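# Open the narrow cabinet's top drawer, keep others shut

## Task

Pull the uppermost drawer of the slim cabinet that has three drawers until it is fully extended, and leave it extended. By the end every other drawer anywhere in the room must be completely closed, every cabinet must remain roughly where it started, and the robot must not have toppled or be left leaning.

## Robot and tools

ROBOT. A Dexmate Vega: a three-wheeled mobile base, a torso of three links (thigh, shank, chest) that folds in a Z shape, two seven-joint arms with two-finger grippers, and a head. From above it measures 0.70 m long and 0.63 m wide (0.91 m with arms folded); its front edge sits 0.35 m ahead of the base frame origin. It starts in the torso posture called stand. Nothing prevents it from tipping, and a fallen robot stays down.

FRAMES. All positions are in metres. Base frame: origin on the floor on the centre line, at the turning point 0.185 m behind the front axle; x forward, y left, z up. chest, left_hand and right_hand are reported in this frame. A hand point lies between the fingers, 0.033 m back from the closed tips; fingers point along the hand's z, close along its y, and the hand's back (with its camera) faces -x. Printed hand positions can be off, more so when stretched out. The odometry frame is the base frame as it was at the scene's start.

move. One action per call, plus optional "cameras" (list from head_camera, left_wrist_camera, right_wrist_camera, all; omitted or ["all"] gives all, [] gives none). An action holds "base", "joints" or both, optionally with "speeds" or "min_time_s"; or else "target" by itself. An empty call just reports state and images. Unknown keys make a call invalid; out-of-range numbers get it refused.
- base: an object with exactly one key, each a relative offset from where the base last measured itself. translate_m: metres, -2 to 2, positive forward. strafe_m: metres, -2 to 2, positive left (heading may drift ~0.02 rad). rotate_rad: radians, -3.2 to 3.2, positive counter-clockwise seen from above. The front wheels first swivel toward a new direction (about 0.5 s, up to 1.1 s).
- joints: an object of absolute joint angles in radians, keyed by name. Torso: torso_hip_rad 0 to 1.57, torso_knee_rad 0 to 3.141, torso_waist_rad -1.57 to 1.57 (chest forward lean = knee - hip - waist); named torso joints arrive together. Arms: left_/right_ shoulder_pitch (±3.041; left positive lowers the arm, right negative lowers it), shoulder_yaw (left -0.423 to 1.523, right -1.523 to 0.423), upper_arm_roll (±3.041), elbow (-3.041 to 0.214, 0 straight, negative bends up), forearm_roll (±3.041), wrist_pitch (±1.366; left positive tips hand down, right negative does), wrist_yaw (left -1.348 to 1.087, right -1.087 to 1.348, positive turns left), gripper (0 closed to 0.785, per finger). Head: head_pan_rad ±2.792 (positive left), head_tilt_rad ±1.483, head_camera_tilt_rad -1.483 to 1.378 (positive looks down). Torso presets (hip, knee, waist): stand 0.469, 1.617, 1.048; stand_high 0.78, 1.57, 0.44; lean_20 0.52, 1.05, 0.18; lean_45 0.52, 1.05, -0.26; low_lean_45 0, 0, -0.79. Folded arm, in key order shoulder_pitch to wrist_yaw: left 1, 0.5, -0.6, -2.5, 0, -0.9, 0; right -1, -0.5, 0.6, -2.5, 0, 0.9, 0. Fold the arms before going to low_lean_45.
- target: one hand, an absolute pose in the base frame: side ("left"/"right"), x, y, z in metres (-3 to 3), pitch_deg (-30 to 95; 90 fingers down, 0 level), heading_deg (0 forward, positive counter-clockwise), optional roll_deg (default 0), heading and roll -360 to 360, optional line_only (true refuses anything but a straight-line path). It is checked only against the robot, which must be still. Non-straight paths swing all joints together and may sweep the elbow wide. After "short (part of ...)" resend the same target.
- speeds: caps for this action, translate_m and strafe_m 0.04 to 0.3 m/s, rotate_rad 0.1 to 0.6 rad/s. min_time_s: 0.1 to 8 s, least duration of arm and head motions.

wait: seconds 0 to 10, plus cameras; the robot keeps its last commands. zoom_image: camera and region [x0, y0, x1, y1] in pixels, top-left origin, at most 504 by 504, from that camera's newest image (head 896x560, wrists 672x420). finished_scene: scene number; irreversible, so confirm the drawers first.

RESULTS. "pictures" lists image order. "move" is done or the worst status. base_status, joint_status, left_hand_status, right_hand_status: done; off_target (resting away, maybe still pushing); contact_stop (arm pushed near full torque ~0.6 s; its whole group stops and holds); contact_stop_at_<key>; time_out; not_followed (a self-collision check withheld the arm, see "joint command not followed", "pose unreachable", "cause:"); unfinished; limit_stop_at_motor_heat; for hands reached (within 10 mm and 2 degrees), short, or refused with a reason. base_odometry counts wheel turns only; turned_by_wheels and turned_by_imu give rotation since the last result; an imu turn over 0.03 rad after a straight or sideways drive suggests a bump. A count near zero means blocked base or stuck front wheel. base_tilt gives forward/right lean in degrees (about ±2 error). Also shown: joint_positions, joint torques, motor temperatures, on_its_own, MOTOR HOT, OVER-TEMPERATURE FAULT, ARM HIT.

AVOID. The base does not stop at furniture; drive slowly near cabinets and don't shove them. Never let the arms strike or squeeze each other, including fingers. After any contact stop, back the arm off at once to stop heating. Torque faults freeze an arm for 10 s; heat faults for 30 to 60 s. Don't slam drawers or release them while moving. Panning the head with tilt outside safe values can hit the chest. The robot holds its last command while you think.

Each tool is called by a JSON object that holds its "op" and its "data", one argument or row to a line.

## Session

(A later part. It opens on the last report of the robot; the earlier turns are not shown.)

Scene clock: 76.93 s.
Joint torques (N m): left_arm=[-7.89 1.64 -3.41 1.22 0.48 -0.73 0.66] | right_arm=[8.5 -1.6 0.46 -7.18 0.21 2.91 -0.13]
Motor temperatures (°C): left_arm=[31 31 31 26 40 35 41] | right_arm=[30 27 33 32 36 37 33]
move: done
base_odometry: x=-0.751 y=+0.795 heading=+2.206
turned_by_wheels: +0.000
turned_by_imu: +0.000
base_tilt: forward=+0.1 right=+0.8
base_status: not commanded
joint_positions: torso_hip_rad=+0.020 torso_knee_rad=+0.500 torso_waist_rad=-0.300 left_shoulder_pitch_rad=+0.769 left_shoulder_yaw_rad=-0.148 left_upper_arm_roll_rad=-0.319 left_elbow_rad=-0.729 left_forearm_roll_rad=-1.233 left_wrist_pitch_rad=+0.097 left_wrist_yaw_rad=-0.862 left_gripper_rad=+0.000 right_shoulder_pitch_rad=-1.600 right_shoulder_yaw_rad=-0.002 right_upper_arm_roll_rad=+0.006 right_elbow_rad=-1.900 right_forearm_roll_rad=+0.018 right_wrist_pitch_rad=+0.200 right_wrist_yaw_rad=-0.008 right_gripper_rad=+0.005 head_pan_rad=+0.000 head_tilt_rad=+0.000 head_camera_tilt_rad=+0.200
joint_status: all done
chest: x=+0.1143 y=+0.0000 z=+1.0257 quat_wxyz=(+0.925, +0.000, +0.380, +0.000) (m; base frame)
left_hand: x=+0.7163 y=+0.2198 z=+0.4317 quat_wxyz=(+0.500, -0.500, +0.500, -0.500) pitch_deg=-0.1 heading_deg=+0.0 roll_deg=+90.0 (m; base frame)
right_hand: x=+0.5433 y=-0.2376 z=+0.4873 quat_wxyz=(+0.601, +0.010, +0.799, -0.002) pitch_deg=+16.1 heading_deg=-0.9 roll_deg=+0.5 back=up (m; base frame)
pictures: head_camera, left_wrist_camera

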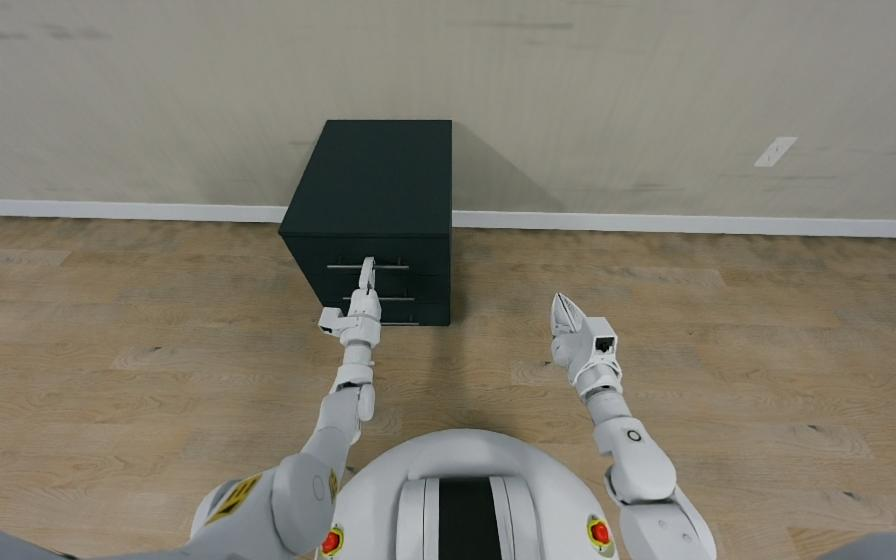

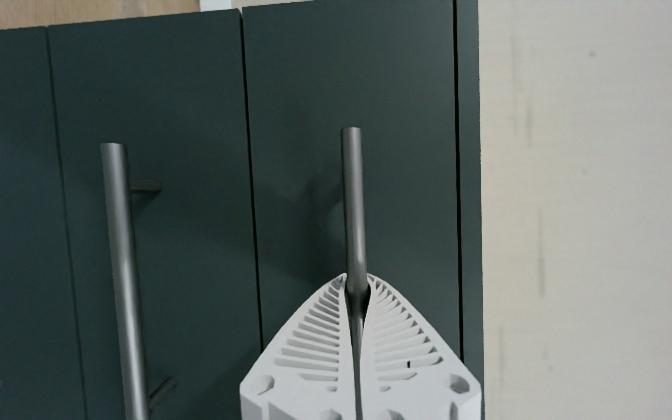

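{"op": "move", "data": {
  "base": {"translate_m": -0.06},
  "speeds": {"translate_m": 0.05},
  "cameras": ["head_camera", "left_wrist_camera"]
}}

Scene clock: 78.97 s.
Joint torques (N m): left_arm=[-5.72 -0.22 -1.65 1.59 0.83 -0.02 0.55] | right_arm=[8.11 -1.54 0.8 -8.08 0.02 2.9 -0.12]
Motor temperatures (°C): left_arm=[31 31 31 26 40 35 41] | right_arm=[30 27 33 32 36 37 33]
move: done
base_odometry: x=-0.715 y=+0.747 heading=+2.206
turned_by_wheels: +0.000
turned_by_imu: +0.001
base_tilt: forward=+0.0 right=+0.7
base_status: done
joint_positions: torso_hip_rad=+0.020 torso_knee_rad=+0.500 torso_waist_rad=-0.300 left_shoulder_pitch_rad=+0.769 left_shoulder_yaw_rad=-0.148 left_upper_arm_roll_rad=-0.319 left_elbow_rad=-0.728 left_forearm_roll_rad=-1.233 left_wrist_pitch_rad=+0.097 left_wrist_yaw_rad=-0.863 left_gripper_rad=+0.000 right_shoulder_pitch_rad=-1.600 right_shoulder_yaw_rad=-0.002 right_upper_arm_roll_rad=+0.006 right_elbow_rad=-1.900 right_forearm_roll_rad=+0.018 right_wrist_pitch_rad=+0.200 right_wrist_yaw_rad=-0.008 right_gripper_rad=+0.005 head_pan_rad=+0.000 head_tilt_rad=+0.000 head_camera_tilt_rad=+0.200
joint_status: not commanded
chest: x=+0.1143 y=+0.0000 z=+1.0257 quat_wxyz=(+0.925, +0.000, +0.380, +0.000) (m; base frame)
left_hand: x=+0.7162 y=+0.2201 z=+0.4316 quat_wxyz=(+0.500, -0.500, +0.500, -0.500) pitch_deg=-0.1 heading_deg=+0.0 roll_deg=-90.0 (m; base frame)
right_hand: x=+0.5433 y=-0.2376 z=+0.4873 quat_wxyz=(+0.601, +0.010, +0.799, -0.002) pitch_deg=+16.1 heading_deg=-0.9 roll_deg=+0.5 back=up (m; base frame)
pictures: head_camera, left_wrist_camera

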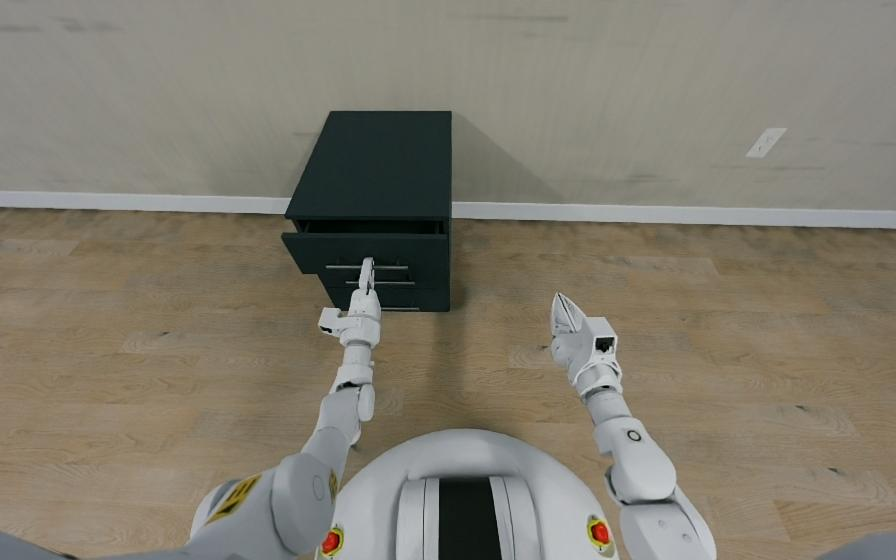

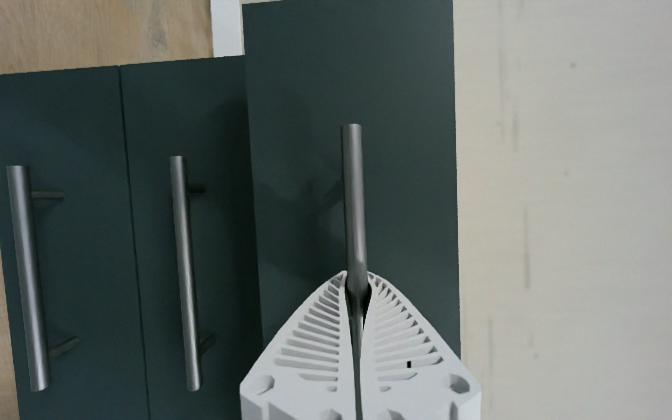

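{"op": "move", "data": {
  "base": {"translate_m": -0.15},
  "speeds": {"translate_m": 0.06},
  "cameras": ["head_camera", "left_wrist_camera"]
}}

{"op": "move", "data": {
  "base": {"translate_m": -0.08},
  "speeds": {"translate_m": 0.05},
  "cameras": ["head_camera", "left_wrist_camera"]
}}

Scene clock: 82.27 s.
Joint torques (N m): left_arm=[-4.52 -3.99 2.57 -0.71 2.77 1.57 0.94] | right_arm=[8.4 -1.43 0.13 -7.06 0.17 3.14 -0.17]
Motor temperatures (°C): left_arm=[31 31 31 26 40 35 41] | right_arm=[30 27 33 32 36 37 33]
move: done
base_odometry: x=-0.626 y=+0.626 heading=+2.207
turned_by_wheels: +0.000
turned_by_imu: +0.001
base_tilt: forward=+0.0 right=+0.7
base_status: done
joint_positions: torso_hip_rad=+0.020 torso_knee_rad=+0.500 torso_waist_rad=-0.300 left_shoulder_pitch_rad=+0.769 left_shoulder_yaw_rad=-0.148 left_upper_arm_roll_rad=-0.320 left_elbow_rad=-0.728 left_forearm_roll_rad=-1.234 left_wrist_pitch_rad=+0.096 left_wrist_yaw_rad=-0.863 left_gripper_rad=+0.000 right_shoulder_pitch_rad=-1.600 right_shoulder_yaw_rad=-0.002 right_upper_arm_roll_rad=+0.006 right_elbow_rad=-1.900 right_forearm_roll_rad=+0.018 right_wrist_pitch_rad=+0.200 right_wrist_yaw_rad=-0.008 right_gripper_rad=+0.005 head_pan_rad=+0.000 head_tilt_rad=+0.000 head_camera_tilt_rad=+0.200
joint_status: not commanded
chest: x=+0.1142 y=+0.0000 z=+1.0257 quat_wxyz=(+0.925, +0.000, +0.380, +0.000) (m; base frame)
left_hand: x=+0.7162 y=+0.2206 z=+0.4317 quat_wxyz=(+0.501, -0.500, +0.499, -0.500) pitch_deg=-0.1 heading_deg=+0.1 roll_deg=-90.0 (m; base frame)
right_hand: x=+0.5433 y=-0.2376 z=+0.4873 quat_wxyz=(+0.601, +0.010, +0.799, -0.002) pitch_deg=+16.1 heading_deg=-0.9 roll_deg=+0.5 back=up (m; base frame)
pictures: head_camera, left_wrist_camera

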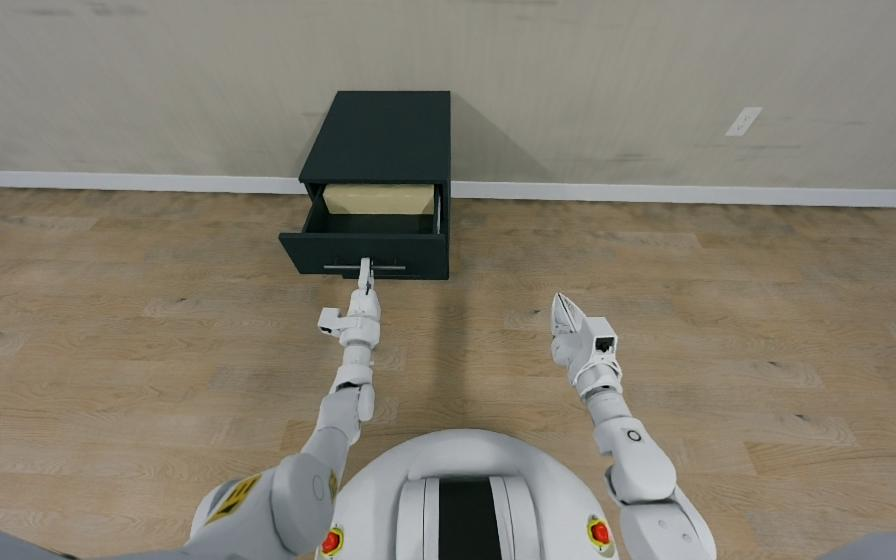

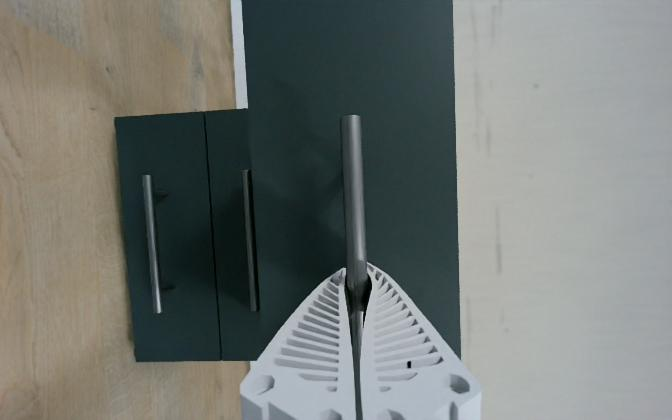

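Scene clock: 84.50 s.
Joint torques (N m): left_arm=[-3.56 -3.46 3.66 1.12 2.77 2.25 0.92] | right_arm=[7.89 -1.54 0.75 -7.79 -0.02 2.99 -0.19]
Motor temperatures (°C): left_arm=[31 31 31 26 40 35 41] | right_arm=[30 27 33 32 36 37 33]
move: done
base_odometry: x=-0.578 y=+0.562 heading=+2.206
turned_by_wheels: -0.001
turned_by_imu: -0.001
base_tilt: forward=+0.1 right=+0.7
base_status: done
joint_positions: torso_hip_rad=+0.020 torso_knee_rad=+0.500 torso_waist_rad=-0.300 left_shoulder_pitch_rad=+0.769 left_shoulder_yaw_rad=-0.148 left_upper_arm_roll_rad=-0.320 left_elbow_rad=-0.728 left_forearm_roll_rad=-1.234 left_wrist_pitch_rad=+0.096 left_wrist_yaw_rad=-0.863 left_gripper_rad=+0.000 right_shoulder_pitch_rad=-1.600 right_shoulder_yaw_rad=-0.002 right_upper_arm_roll_rad=+0.006 right_elbow_rad=-1.900 right_forearm_roll_rad=+0.018 right_wrist_pitch_rad=+0.200 right_wrist_yaw_rad=-0.008 right_gripper_rad=+0.005 head_pan_rad=+0.000 head_tilt_rad=+0.000 head_camera_tilt_rad=+0.200
joint_status: not commanded
chest: x=+0.1143 y=+0.0000 z=+1.0257 quat_wxyz=(+0.925, +0.000, +0.380, +0.000) (m; base frame)
left_hand: x=+0.7162 y=+0.2206 z=+0.4317 quat_wxyz=(+0.501, -0.500, +0.499, -0.500) pitch_deg=-0.1 heading_deg=+0.1 roll_deg=-90.0 (m; base frame)
right_hand: x=+0.5433 y=-0.2376 z=+0.4873 quat_wxyz=(+0.601, +0.010, +0.799, -0.002) pitch_deg=+16.1 heading_deg=-0.9 roll_deg=+0.5 back=up (m; base frame)
pictures: head_camera, left_wrist_camera

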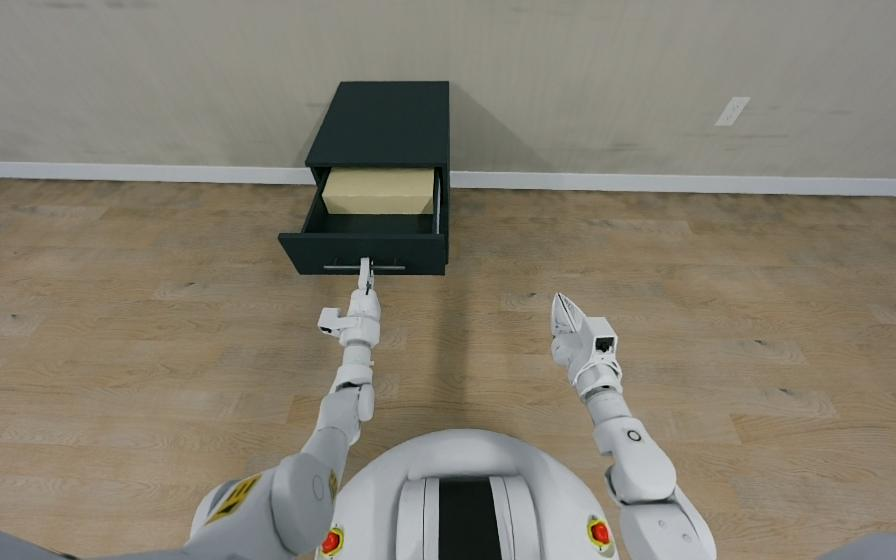

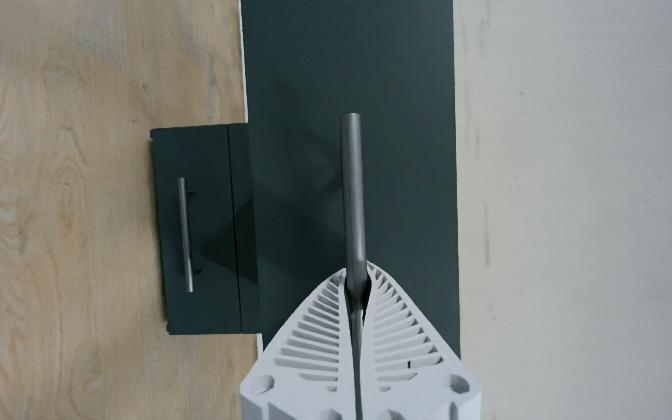

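{"op": "move", "data": {
  "base": {"translate_m": -0.08},
  "speeds": {"translate_m": 0.04},
  "cameras": ["head_camera", "left_wrist_camera"]
}}

{"op": "move", "data": {
  "base": {"translate_m": -0.05},
  "speeds": {"translate_m": 0.04},
  "cameras": ["head_camera", "left_wrist_camera"]
}}

Scene clock: 87.53 s.
Joint torques (N m): left_arm=[-3.67 -2.91 3.26 -0.32 2.61 1.61 0.8] | right_arm=[8.86 -1.83 0.23 -7.68 0.1 2.67 -0.05]
Motor temperatures (°C): left_arm=[31 31 31 26 40 35 41] | right_arm=[30 27 33 32 36 37 33]
move: done
base_odometry: x=-0.531 y=+0.497 heading=+2.206
turned_by_wheels: -0.001
turned_by_imu: +0.000
base_tilt: forward=+0.1 right=+0.7
base_status: done
joint_positions: torso_hip_rad=+0.020 torso_knee_rad=+0.500 torso_waist_rad=-0.300 left_shoulder_pitch_rad=+0.769 left_shoulder_yaw_rad=-0.148 left_upper_arm_roll_rad=-0.320 left_elbow_rad=-0.728 left_forearm_roll_rad=-1.234 left_wrist_pitch_rad=+0.096 left_wrist_yaw_rad=-0.863 left_gripper_rad=+0.000 right_shoulder_pitch_rad=-1.600 right_shoulder_yaw_rad=-0.002 right_upper_arm_roll_rad=+0.006 right_elbow_rad=-1.900 right_forearm_roll_rad=+0.018 right_wrist_pitch_rad=+0.200 right_wrist_yaw_rad=-0.008 right_gripper_rad=+0.005 head_pan_rad=+0.000 head_tilt_rad=+0.000 head_camera_tilt_rad=+0.200
joint_status: not commanded
chest: x=+0.1143 y=+0.0000 z=+1.0257 quat_wxyz=(+0.925, +0.000, +0.380, +0.000) (m; base frame)
left_hand: x=+0.7162 y=+0.2206 z=+0.4317 quat_wxyz=(+0.501, -0.500, +0.499, -0.500) pitch_deg=-0.1 heading_deg=+0.1 roll_deg=-90.0 (m; base frame)
right_hand: x=+0.5433 y=-0.2376 z=+0.4873 quat_wxyz=(+0.601, +0.010, +0.799, -0.002) pitch_deg=+16.1 heading_deg=-0.9 roll_deg=+0.5 back=up (m; base frame)
pictures: head_camera, left_wrist_camera

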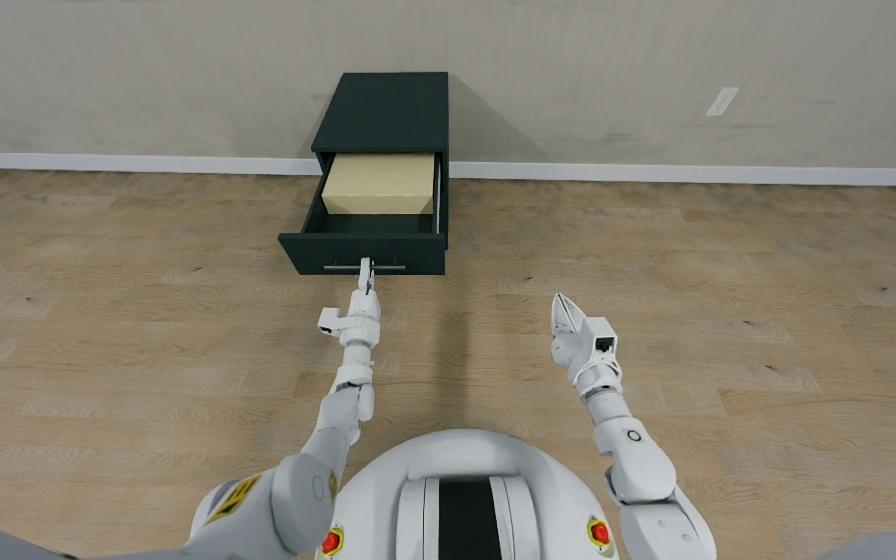

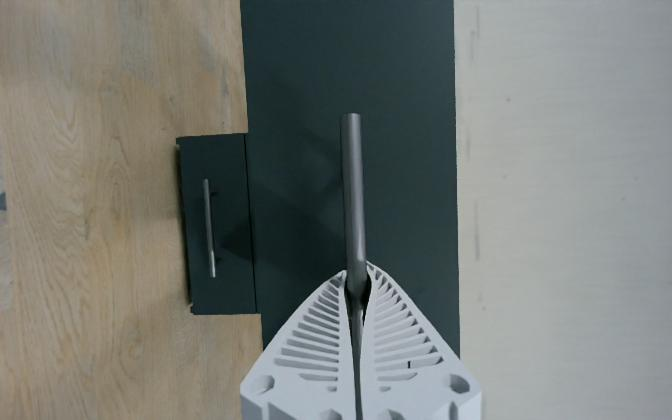

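Scene clock: 89.47 s.
Joint torques (N m): left_arm=[-8.9 -2.99 3.07 -3.25 0.11 -0.42 -1.35] | right_arm=[8.9 -0.38 0.35 -7.27 -0.01 2.98 -0.08]
Motor temperatures (°C): left_arm=[31 31 31 26 40 35 41] | right_arm=[30 27 33 32 36 37 33]
move: done
base_odometry: x=-0.501 y=+0.457 heading=+2.205
turned_by_wheels: -0.001
turned_by_imu: -0.001
base_tilt: forward=+0.1 right=+0.8
base_status: done
joint_positions: torso_hip_rad=+0.020 torso_knee_rad=+0.500 torso_waist_rad=-0.300 left_shoulder_pitch_rad=+0.769 left_shoulder_yaw_rad=-0.148 left_upper_arm_roll_rad=-0.320 left_elbow_rad=-0.728 left_forearm_roll_rad=-1.233 left_wrist_pitch_rad=+0.097 left_wrist_yaw_rad=-0.862 left_gripper_rad=+0.000 right_shoulder_pitch_rad=-1.600 right_shoulder_yaw_rad=-0.002 right_upper_arm_roll_rad=+0.006 right_elbow_rad=-1.900 right_forearm_roll_rad=+0.018 right_wrist_pitch_rad=+0.200 right_wrist_yaw_rad=-0.008 right_gripper_rad=+0.005 head_pan_rad=+0.000 head_tilt_rad=+0.000 head_camera_tilt_rad=+0.200
joint_status: not commanded
chest: x=+0.1144 y=+0.0000 z=+1.0256 quat_wxyz=(+0.925, +0.000, +0.380, +0.000) (m; base frame)
left_hand: x=+0.7160 y=+0.2202 z=+0.4309 quat_wxyz=(+0.500, -0.500, +0.500, -0.500) pitch_deg=+0.0 heading_deg=+0.0 roll_deg=-90.0 (m; base frame)
right_hand: x=+0.5433 y=-0.2376 z=+0.4872 quat_wxyz=(+0.601, +0.010, +0.799, -0.002) pitch_deg=+16.1 heading_deg=-0.9 roll_deg=+0.5 back=up (m; base frame)
pictures: head_camera, left_wrist_camera

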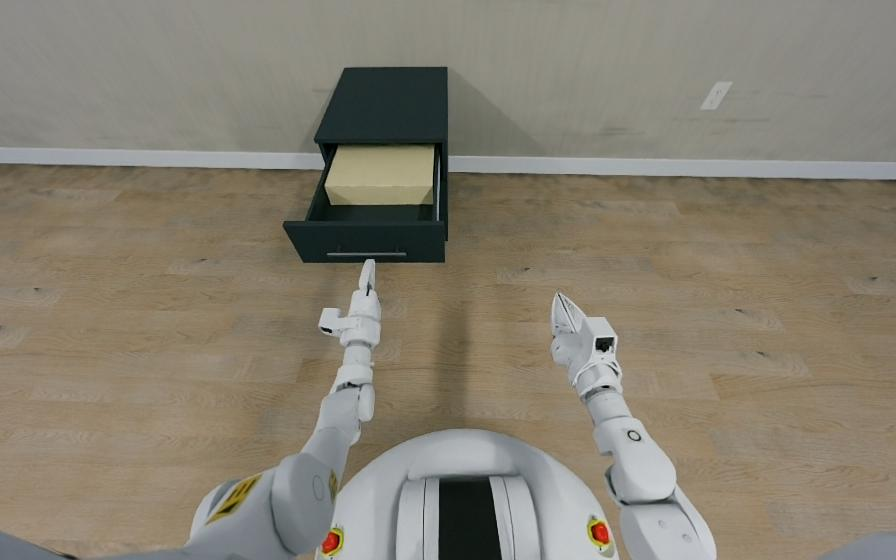

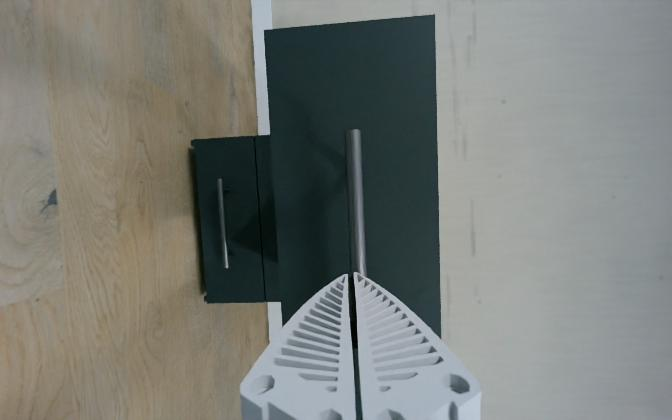

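{"op": "move", "data": {
  "joints": {"left_gripper_rad": 0.3},
  "cameras": []
}}

{"op": "move", "data": {
  "base": {"translate_m": 0.04},
  "speeds": {"translate_m": 0.04},
  "cameras": ["head_camera", "left_wrist_camera"]
}}

Scene clock: 90.57 s.
Joint torques (N m): left_arm=[-8.15 -3.58 3.11 -3.5 0.08 0.56 -0.99] | right_arm=[8.57 -1.47 0.21 -8.36 0.12 3.59 0.23]
Motor temperatures (°C): left_arm=[31 31 31 26 40 35 41] | right_arm=[30 27 33 32 36 37 33]
move: done
base_odometry: x=-0.501 y=+0.457 heading=+2.205
turned_by_wheels: +0.000
turned_by_imu: +0.000
base_tilt: forward=+0.1 right=+0.8
base_status: not commanded
joint_positions: torso_hip_rad=+0.020 torso_knee_rad=+0.500 torso_waist_rad=-0.300 left_shoulder_pitch_rad=+0.769 left_shoulder_yaw_rad=-0.148 left_upper_arm_roll_rad=-0.320 left_elbow_rad=-0.728 left_forearm_roll_rad=-1.233 left_wrist_pitch_rad=+0.097 left_wrist_yaw_rad=-0.862 left_gripper_rad=+0.300 right_shoulder_pitch_rad=-1.600 right_shoulder_yaw_rad=-0.002 right_upper_arm_roll_rad=+0.006 right_elbow_rad=-1.900 right_forearm_roll_rad=+0.018 right_wrist_pitch_rad=+0.200 right_wrist_yaw_rad=-0.008 right_gripper_rad=+0.005 head_pan_rad=+0.000 head_tilt_rad=+0.000 head_camera_tilt_rad=+0.200
joint_status: all done
chest: x=+0.1144 y=+0.0000 z=+1.0256 quat_wxyz=(+0.925, +0.000, +0.380, +0.000) (m; base frame)
left_hand: x=+0.7160 y=+0.2202 z=+0.4309 quat_wxyz=(+0.500, -0.500, +0.500, -0.500) pitch_deg=+0.0 heading_deg=+0.0 roll_deg=-90.0 (m; base frame)
right_hand: x=+0.5433 y=-0.2376 z=+0.4872 quat_wxyz=(+0.601, +0.010, +0.799, -0.002) pitch_deg=+16.1 heading_deg=-0.9 roll_deg=+0.5 back=up (m; base frame)
pictures: none
No camera images: "cameras" was empty.

Scene clock: 92.33 s.
Joint torques (N m): left_arm=[-10.22 -2.6 2.23 -4.77 0.08 -0.28 -1.11] | right_arm=[8.67 -1.4 0.5 -8.17 0.17 2.5 -0.11]
Motor temperatures (°C): left_arm=[31 31 31 26 40 35 41] | right_arm=[30 27 33 32 36 37 33]
move: done
base_odometry: x=-0.525 y=+0.489 heading=+2.204
turned_by_wheels: -0.001
turned_by_imu: +0.000
base_tilt: forward=+0.1 right=+0.8
base_status: done
joint_positions: torso_hip_rad=+0.020 torso_knee_rad=+0.500 torso_waist_rad=-0.300 left_shoulder_pitch_rad=+0.769 left_shoulder_yaw_rad=-0.148 left_upper_arm_roll_rad=-0.320 left_elbow_rad=-0.728 left_forearm_roll_rad=-1.233 left_wrist_pitch_rad=+0.097 left_wrist_yaw_rad=-0.862 left_gripper_rad=+0.300 right_shoulder_pitch_rad=-1.600 right_shoulder_yaw_rad=-0.002 right_upper_arm_roll_rad=+0.006 right_elbow_rad=-1.900 right_forearm_roll_rad=+0.018 right_wrist_pitch_rad=+0.200 right_wrist_yaw_rad=-0.008 right_gripper_rad=+0.005 head_pan_rad=+0.000 head_tilt_rad=+0.000 head_camera_tilt_rad=+0.200
joint_status: not commanded
chest: x=+0.1144 y=+0.0000 z=+1.0256 quat_wxyz=(+0.925, +0.000, +0.380, +0.000) (m; base frame)
left_hand: x=+0.7160 y=+0.2202 z=+0.4309 quat_wxyz=(+0.500, -0.500, +0.500, -0.500) pitch_deg=+0.0 heading_deg=+0.0 roll_deg=-90.0 (m; base frame)
right_hand: x=+0.5433 y=-0.2376 z=+0.4871 quat_wxyz=(+0.601, +0.010, +0.799, -0.002) pitch_deg=+16.1 heading_deg=-0.9 roll_deg=+0.5 back=up (m; base frame)
pictures: head_camera, left_wrist_camera

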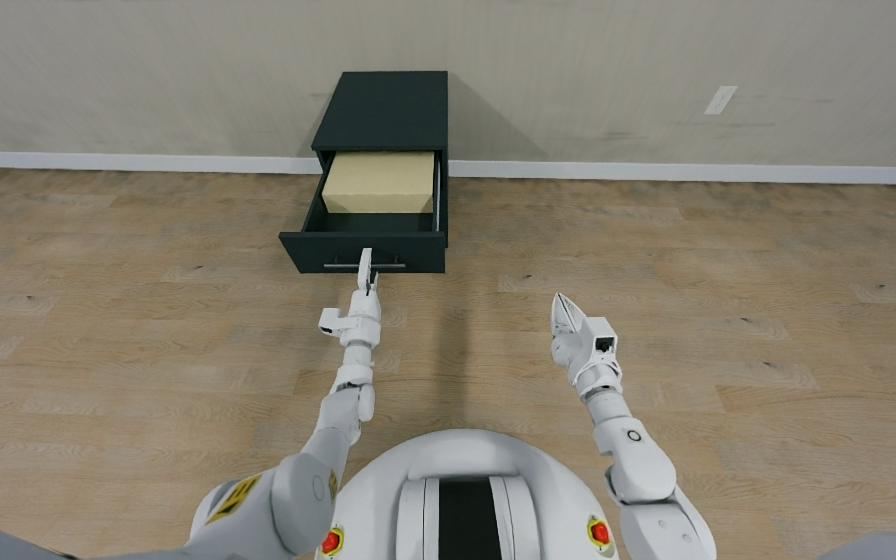

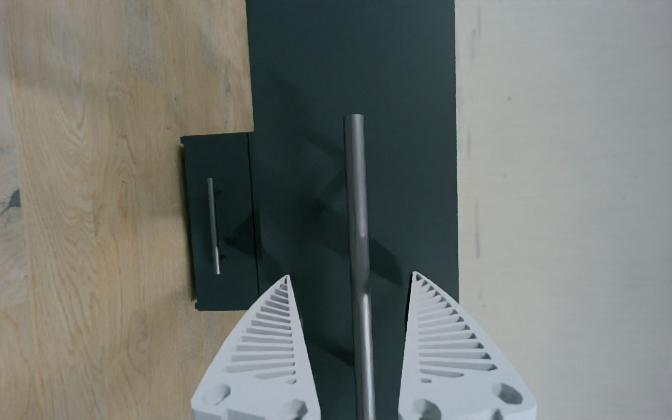

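{"op": "move", "data": {
  "base": {"translate_m": 0.012},
  "speeds": {"translate_m": 0.04},
  "cameras": ["left_wrist_camera"]
}}

{"op": "move", "data": {
  "joints": {"left_gripper_rad": 0.0},
  "cameras": ["head_camera", "left_wrist_camera"]
}}

Scene clock: 93.73 s.
Joint torques (N m): left_arm=[-13.85 -1.96 2.57 -5.72 0.18 -0.14 -1.17] | right_arm=[9.07 -1.56 0.78 -7.06 0.09 2.94 -0.02]
Motor temperatures (°C): left_arm=[31 31 31 26 40 35 41] | right_arm=[30 27 33 32 36 37 33]
move: done
base_odometry: x=-0.532 y=+0.499 heading=+2.204
turned_by_wheels: +0.000
turned_by_imu: +0.000
base_tilt: forward=+0.0 right=+0.7
base_status: done
joint_positions: torso_hip_rad=+0.020 torso_knee_rad=+0.500 torso_waist_rad=-0.300 left_shoulder_pitch_rad=+0.769 left_shoulder_yaw_rad=-0.148 left_upper_arm_roll_rad=-0.320 left_elbow_rad=-0.727 left_forearm_roll_rad=-1.233 left_wrist_pitch_rad=+0.097 left_wrist_yaw_rad=-0.862 left_gripper_rad=+0.300 right_shoulder_pitch_rad=-1.600 right_shoulder_yaw_rad=-0.002 right_upper_arm_roll_rad=+0.006 right_elbow_rad=-1.900 right_forearm_roll_rad=+0.018 right_wrist_pitch_rad=+0.200 right_wrist_yaw_rad=-0.008 right_gripper_rad=+0.005 head_pan_rad=+0.000 head_tilt_rad=+0.000 head_camera_tilt_rad=+0.200
joint_status: not commanded
chest: x=+0.1144 y=+0.0000 z=+1.0256 quat_wxyz=(+0.925, +0.000, +0.380, +0.000) (m; base frame)
left_hand: x=+0.7159 y=+0.2202 z=+0.4307 quat_wxyz=(+0.500, -0.500, +0.500, -0.500) pitch_deg=+0.0 heading_deg=+0.0 roll_deg=-90.0 (m; base frame)
right_hand: x=+0.5433 y=-0.2376 z=+0.4871 quat_wxyz=(+0.601, +0.010, +0.799, -0.002) pitch_deg=+16.1 heading_deg=-0.9 roll_deg=+0.5 back=up (m; base frame)
pictures: left_wrist_camera

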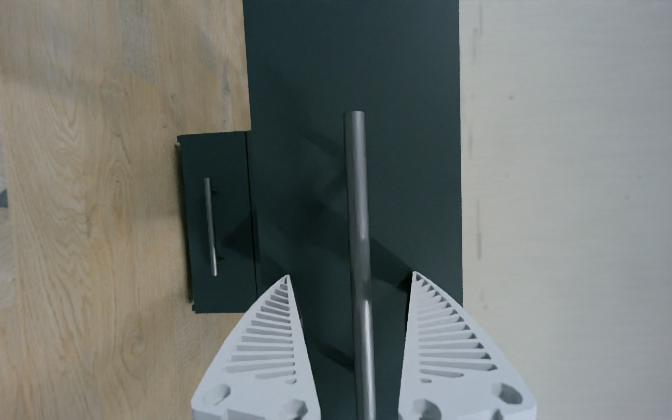

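Scene clock: 94.57 s.
Joint torques (N m): left_arm=[-8.77 -3.01 1.87 -1.23 0.11 -0.72 0.36] | right_arm=[9.56 -0.52 0.18 -7.97 0.11 2.72 0.05]
Motor temperatures (°C): left_arm=[31 31 31 26 40 35 41] | right_arm=[30 27 33 32 36 37 33]
move: done
base_odometry: x=-0.532 y=+0.499 heading=+2.204
turned_by_wheels: +0.000
turned_by_imu: +0.000
base_tilt: forward=+0.0 right=+0.8
base_status: not commanded
joint_positions: torso_hip_rad=+0.020 torso_knee_rad=+0.500 torso_waist_rad=-0.300 left_shoulder_pitch_rad=+0.769 left_shoulder_yaw_rad=-0.148 left_upper_arm_roll_rad=-0.320 left_elbow_rad=-0.728 left_forearm_roll_rad=-1.233 left_wrist_pitch_rad=+0.097 left_wrist_yaw_rad=-0.863 left_gripper_rad=+0.000 right_shoulder_pitch_rad=-1.600 right_shoulder_yaw_rad=-0.002 right_upper_arm_roll_rad=+0.006 right_elbow_rad=-1.900 right_forearm_roll_rad=+0.018 right_wrist_pitch_rad=+0.200 right_wrist_yaw_rad=-0.008 right_gripper_rad=+0.005 head_pan_rad=+0.000 head_tilt_rad=+0.000 head_camera_tilt_rad=+0.200
joint_status: all done
chest: x=+0.1144 y=+0.0000 z=+1.0256 quat_wxyz=(+0.925, +0.000, +0.380, +0.000) (m; base frame)
left_hand: x=+0.7162 y=+0.2202 z=+0.4314 quat_wxyz=(+0.500, -0.500, +0.500, -0.500) pitch_deg=-0.1 heading_deg=+0.0 roll_deg=-90.0 (m; base frame)
right_hand: x=+0.5433 y=-0.2376 z=+0.4872 quat_wxyz=(+0.601, +0.010, +0.799, -0.002) pitch_deg=+16.1 heading_deg=-0.9 roll_deg=+0.5 back=up (m; base frame)
pictures: head_camera, left_wrist_camera

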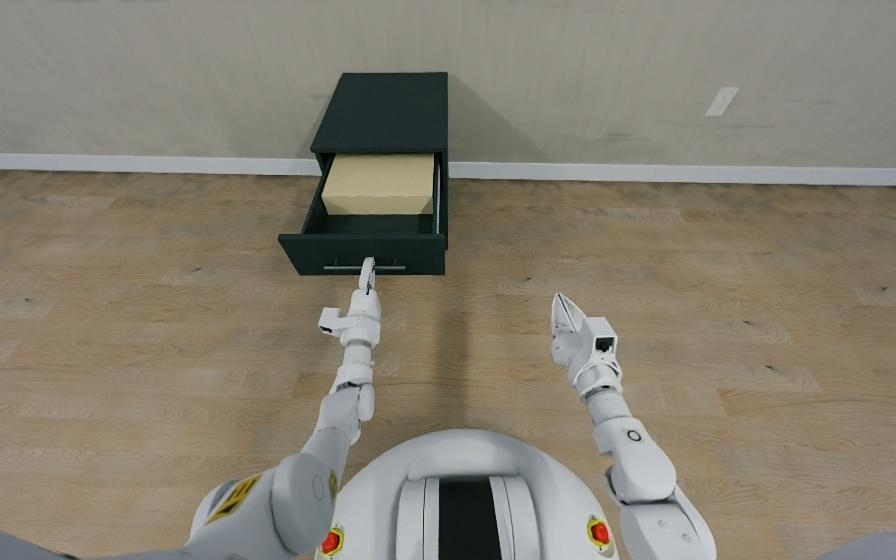

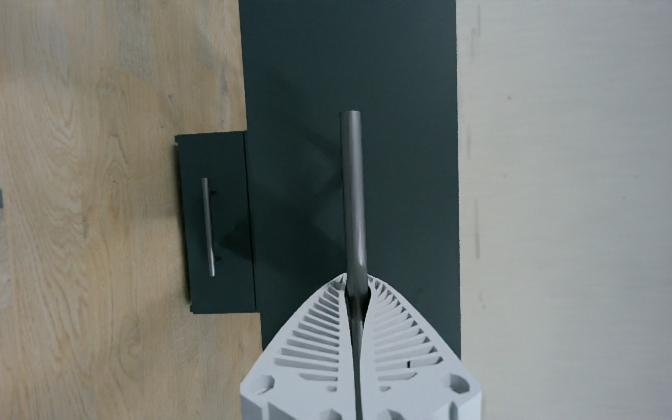

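Now gently pull in a small step to see whether it is at the limit.

{"op": "move", "data": {
  "base": {"translate_m": -0.02},
  "speeds": {"translate_m": 0.04},
  "cameras": ["head_camera", "left_wrist_camera"]
}}

{"op": "move", "data": {
  "base": {"translate_m": -0.015},
  "speeds": {"translate_m": 0.04},
  "cameras": ["head_camera", "left_wrist_camera"]
}}

Scene clock: 96.07 s.
Joint torques (N m): left_arm=[-1.29 -3.15 1.47 0.89 0.32 -0.24 0.41] | right_arm=[7.74 -1.29 0.85 -7.92 0.01 2.27 -0.14]
Motor temperatures (°C): left_arm=[31 31 31 26 40 35 41] | right_arm=[30 27 33 32 36 37 33]
move: done
base_odometry: x=-0.521 y=+0.483 heading=+2.203
turned_by_wheels: -0.001
turned_by_imu: -0.001
base_tilt: forward=+0.1 right=+0.8
base_status: done
joint_positions: torso_hip_rad=+0.020 torso_knee_rad=+0.500 torso_waist_rad=-0.300 left_shoulder_pitch_rad=+0.769 left_shoulder_yaw_rad=-0.148 left_upper_arm_roll_rad=-0.320 left_elbow_rad=-0.728 left_forearm_roll_rad=-1.233 left_wrist_pitch_rad=+0.097 left_wrist_yaw_rad=-0.863 left_gripper_rad=+0.000 right_shoulder_pitch_rad=-1.600 right_shoulder_yaw_rad=-0.002 right_upper_arm_roll_rad=+0.006 right_elbow_rad=-1.900 right_forearm_roll_rad=+0.018 right_wrist_pitch_rad=+0.200 right_wrist_yaw_rad=-0.008 right_gripper_rad=+0.005 head_pan_rad=+0.000 head_tilt_rad=+0.000 head_camera_tilt_rad=+0.200
joint_status: not commanded
chest: x=+0.1143 y=+0.0000 z=+1.0257 quat_wxyz=(+0.925, +0.000, +0.380, +0.000) (m; base frame)
left_hand: x=+0.7163 y=+0.2202 z=+0.4317 quat_wxyz=(+0.500, -0.500, +0.500, -0.500) pitch_deg=-0.1 heading_deg=+0.0 roll_deg=-90.0 (m; base frame)
right_hand: x=+0.5433 y=-0.2376 z=+0.4873 quat_wxyz=(+0.601, +0.010, +0.799, -0.002) pitch_deg=+16.1 heading_deg=-0.9 roll_deg=+0.5 back=up (m; base frame)
pictures: head_camera, left_wrist_camera

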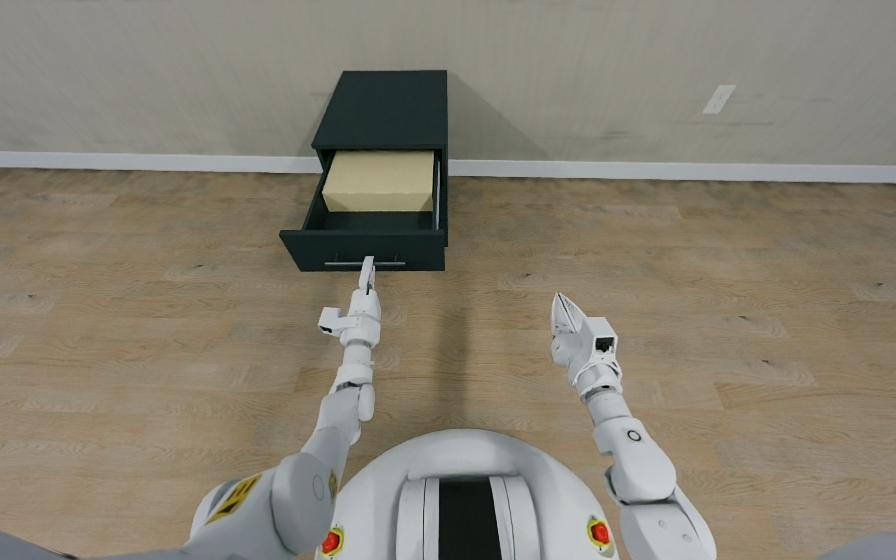

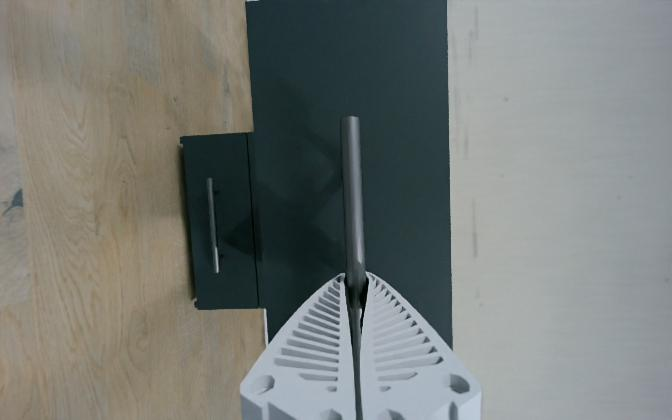

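Scene clock: 97.10 s.
Joint torques (N m): left_arm=[-0.45 -2.69 1.93 0.42 0.3 -0.01 0.75] | right_arm=[8.61 -0.25 0.26 -8.72 -0.03 3.35 -0.2]
Motor temperatures (°C): left_arm=[31 31 31 26 40 35 41] | right_arm=[30 27 33 32 36 37 33]
move: done
base_odometry: x=-0.512 y=+0.470 heading=+2.203
turned_by_wheels: -0.001
turned_by_imu: -0.001
base_tilt: forward=+0.0 right=+0.8
base_status: done
joint_positions: torso_hip_rad=+0.020 torso_knee_rad=+0.500 torso_waist_rad=-0.300 left_shoulder_pitch_rad=+0.769 left_shoulder_yaw_rad=-0.148 left_upper_arm_roll_rad=-0.320 left_elbow_rad=-0.728 left_forearm_roll_rad=-1.233 left_wrist_pitch_rad=+0.097 left_wrist_yaw_rad=-0.863 left_gripper_rad=+0.000 right_shoulder_pitch_rad=-1.600 right_shoulder_yaw_rad=-0.002 right_upper_arm_roll_rad=+0.006 right_elbow_rad=-1.900 right_forearm_roll_rad=+0.018 right_wrist_pitch_rad=+0.200 right_wrist_yaw_rad=-0.008 right_gripper_rad=+0.005 head_pan_rad=+0.000 head_tilt_rad=+0.000 head_camera_tilt_rad=+0.200
joint_status: not commanded
chest: x=+0.1143 y=+0.0000 z=+1.0257 quat_wxyz=(+0.925, +0.000, +0.380, +0.000) (m; base frame)
left_hand: x=+0.7163 y=+0.2202 z=+0.4317 quat_wxyz=(+0.500, -0.500, +0.500, -0.500) pitch_deg=-0.1 heading_deg=+0.0 roll_deg=-90.0 (m; base frame)
right_hand: x=+0.5433 y=-0.2376 z=+0.4873 quat_wxyz=(+0.601, +0.010, +0.799, -0.002) pitch_deg=+16.1 heading_deg=-0.9 roll_deg=+0.5 back=up (m; base frame)
pictures: head_camera, left_wrist_camera

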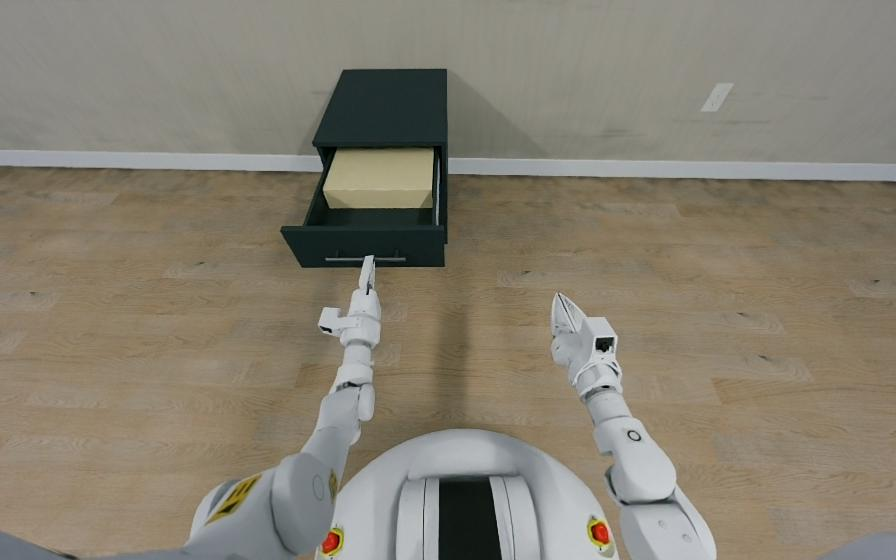

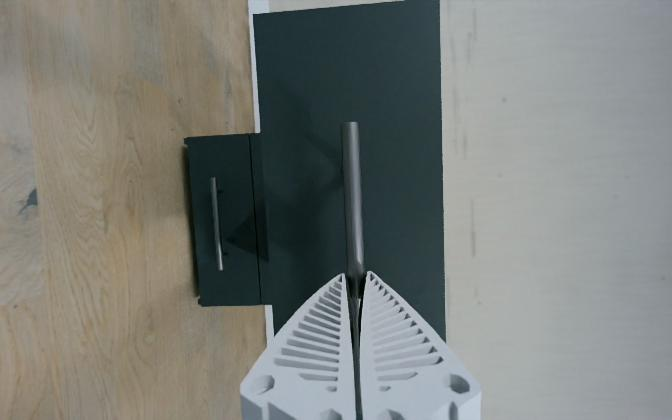

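{"op": "move", "data": {
  "joints": {"left_gripper_rad": 0.3},
  "cameras": ["left_wrist_camera"]
}}

{"op": "move", "data": {
  "base": {"translate_m": -0.3},
  "speeds": {"translate_m": 0.1},
  "joints": {"head_camera_tilt_rad": 0.0},
  "cameras": ["head_camera", "left_wrist_camera"]
}}

{"op": "zoom_image", "data": {
  "camera": "head_camera",
  "region": [260, 60, 520, 320]
}}

Scene clock: 98.50 s.
Joint torques (N m): left_arm=[-6.64 -1.17 1.24 -4.87 0.03 -0.33 -1.08] | right_arm=[9.2 -2.09 0.18 -8.13 0.15 3.39 0.07]
Motor temperatures (°C): left_arm=[31 31 31 26 40 35 41] | right_arm=[30 27 33 32 36 37 33]
move: done
base_odometry: x=-0.512 y=+0.470 heading=+2.203
turned_by_wheels: +0.000
turned_by_imu: +0.000
base_tilt: forward=+0.0 right=+0.8
base_status: not commanded
joint_positions: torso_hip_rad=+0.020 torso_knee_rad=+0.500 torso_waist_rad=-0.300 left_shoulder_pitch_rad=+0.769 left_shoulder_yaw_rad=-0.148 left_upper_arm_roll_rad=-0.320 left_elbow_rad=-0.728 left_forearm_roll_rad=-1.233 left_wrist_pitch_rad=+0.097 left_wrist_yaw_rad=-0.862 left_gripper_rad=+0.300 right_shoulder_pitch_rad=-1.600 right_shoulder_yaw_rad=-0.002 right_upper_arm_roll_rad=+0.006 right_elbow_rad=-1.900 right_forearm_roll_rad=+0.018 right_wrist_pitch_rad=+0.200 right_wrist_yaw_rad=-0.008 right_gripper_rad=+0.005 head_pan_rad=+0.000 head_tilt_rad=+0.000 head_camera_tilt_rad=+0.200
joint_status: all done
chest: x=+0.1143 y=+0.0000 z=+1.0256 quat_wxyz=(+0.925, +0.000, +0.380, +0.000) (m; base frame)
left_hand: x=+0.7161 y=+0.2201 z=+0.4310 quat_wxyz=(+0.500, -0.500, +0.500, -0.500) pitch_deg=+0.0 heading_deg=+0.0 roll_deg=-90.0 (m; base frame)
right_hand: x=+0.5433 y=-0.2376 z=+0.4872 quat_wxyz=(+0.601, +0.010, +0.799, -0.002) pitch_deg=+16.1 heading_deg=-0.9 roll_deg=+0.5 back=up (m; base frame)
pictures: left_wrist_camera

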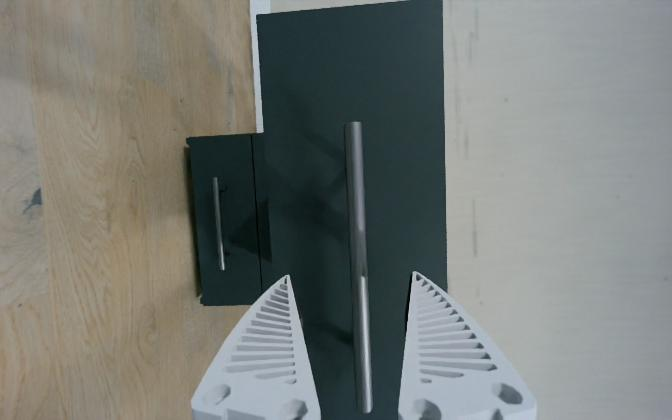

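Scene clock: 102.47 s.
Joint torques (N m): left_arm=[-9.44 -3.27 1.25 -4.85 0.08 -0.52 -0.94] | right_arm=[8.55 -0.66 0.09 -8.48 0.15 2.94 0]
Motor temperatures (°C): left_arm=[31 31 31 26 40 35 41] | right_arm=[30 27 33 32 36 37 33]
move: done
base_odometry: x=-0.335 y=+0.228 heading=+2.202
turned_by_wheels: -0.001
turned_by_imu: +0.000
base_tilt: forward=+0.1 right=+0.8
base_status: done
joint_positions: torso_hip_rad=+0.020 torso_knee_rad=+0.500 torso_waist_rad=-0.300 left_shoulder_pitch_rad=+0.769 left_shoulder_yaw_rad=-0.148 left_upper_arm_roll_rad=-0.320 left_elbow_rad=-0.728 left_forearm_roll_rad=-1.233 left_wrist_pitch_rad=+0.097 left_wrist_yaw_rad=-0.862 left_gripper_rad=+0.300 right_shoulder_pitch_rad=-1.600 right_shoulder_yaw_rad=-0.002 right_upper_arm_roll_rad=+0.006 right_elbow_rad=-1.900 right_forearm_roll_rad=+0.018 right_wrist_pitch_rad=+0.200 right_wrist_yaw_rad=-0.008 right_gripper_rad=+0.005 head_pan_rad=+0.000 head_tilt_rad=+0.000 head_camera_tilt_rad=+0.000
joint_status: all done
chest: x=+0.1144 y=+0.0000 z=+1.0256 quat_wxyz=(+0.925, +0.000, +0.380, +0.000) (m; base frame)
left_hand: x=+0.7160 y=+0.2201 z=+0.4309 quat_wxyz=(+0.500, -0.500, +0.500, -0.500) pitch_deg=+0.0 heading_deg=+0.0 roll_deg=-90.0 (m; base frame)
right_hand: x=+0.5433 y=-0.2376 z=+0.4872 quat_wxyz=(+0.601, +0.010, +0.799, -0.002) pitch_deg=+16.1 heading_deg=-0.9 roll_deg=+0.5 back=up (m; base frame)
pictures: head_camera, left_wrist_camera

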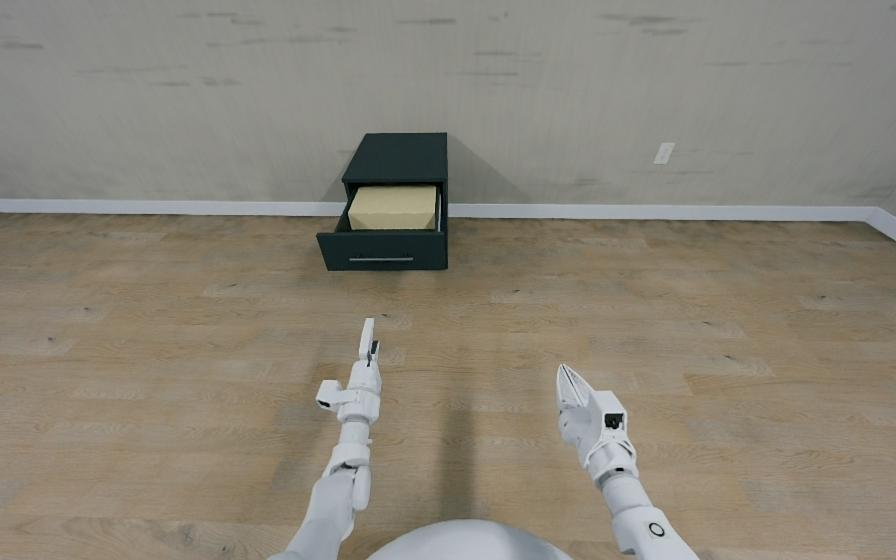

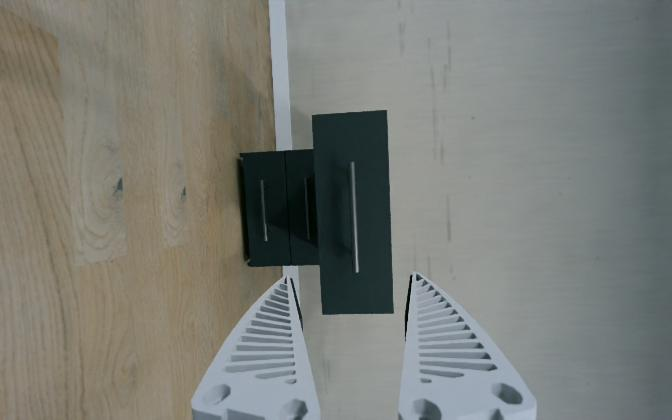

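Scaled by 1.938 from the camera's 896x560 image, which has a finer 960x600 frame.

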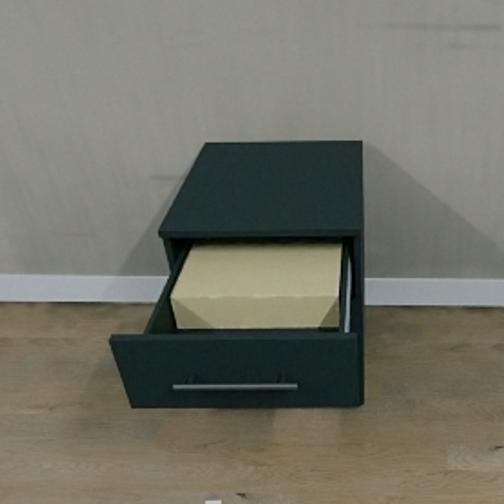

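{"op": "finished_scene", "data": {
  "scene": 1
}}

The scene is finished: the task was done.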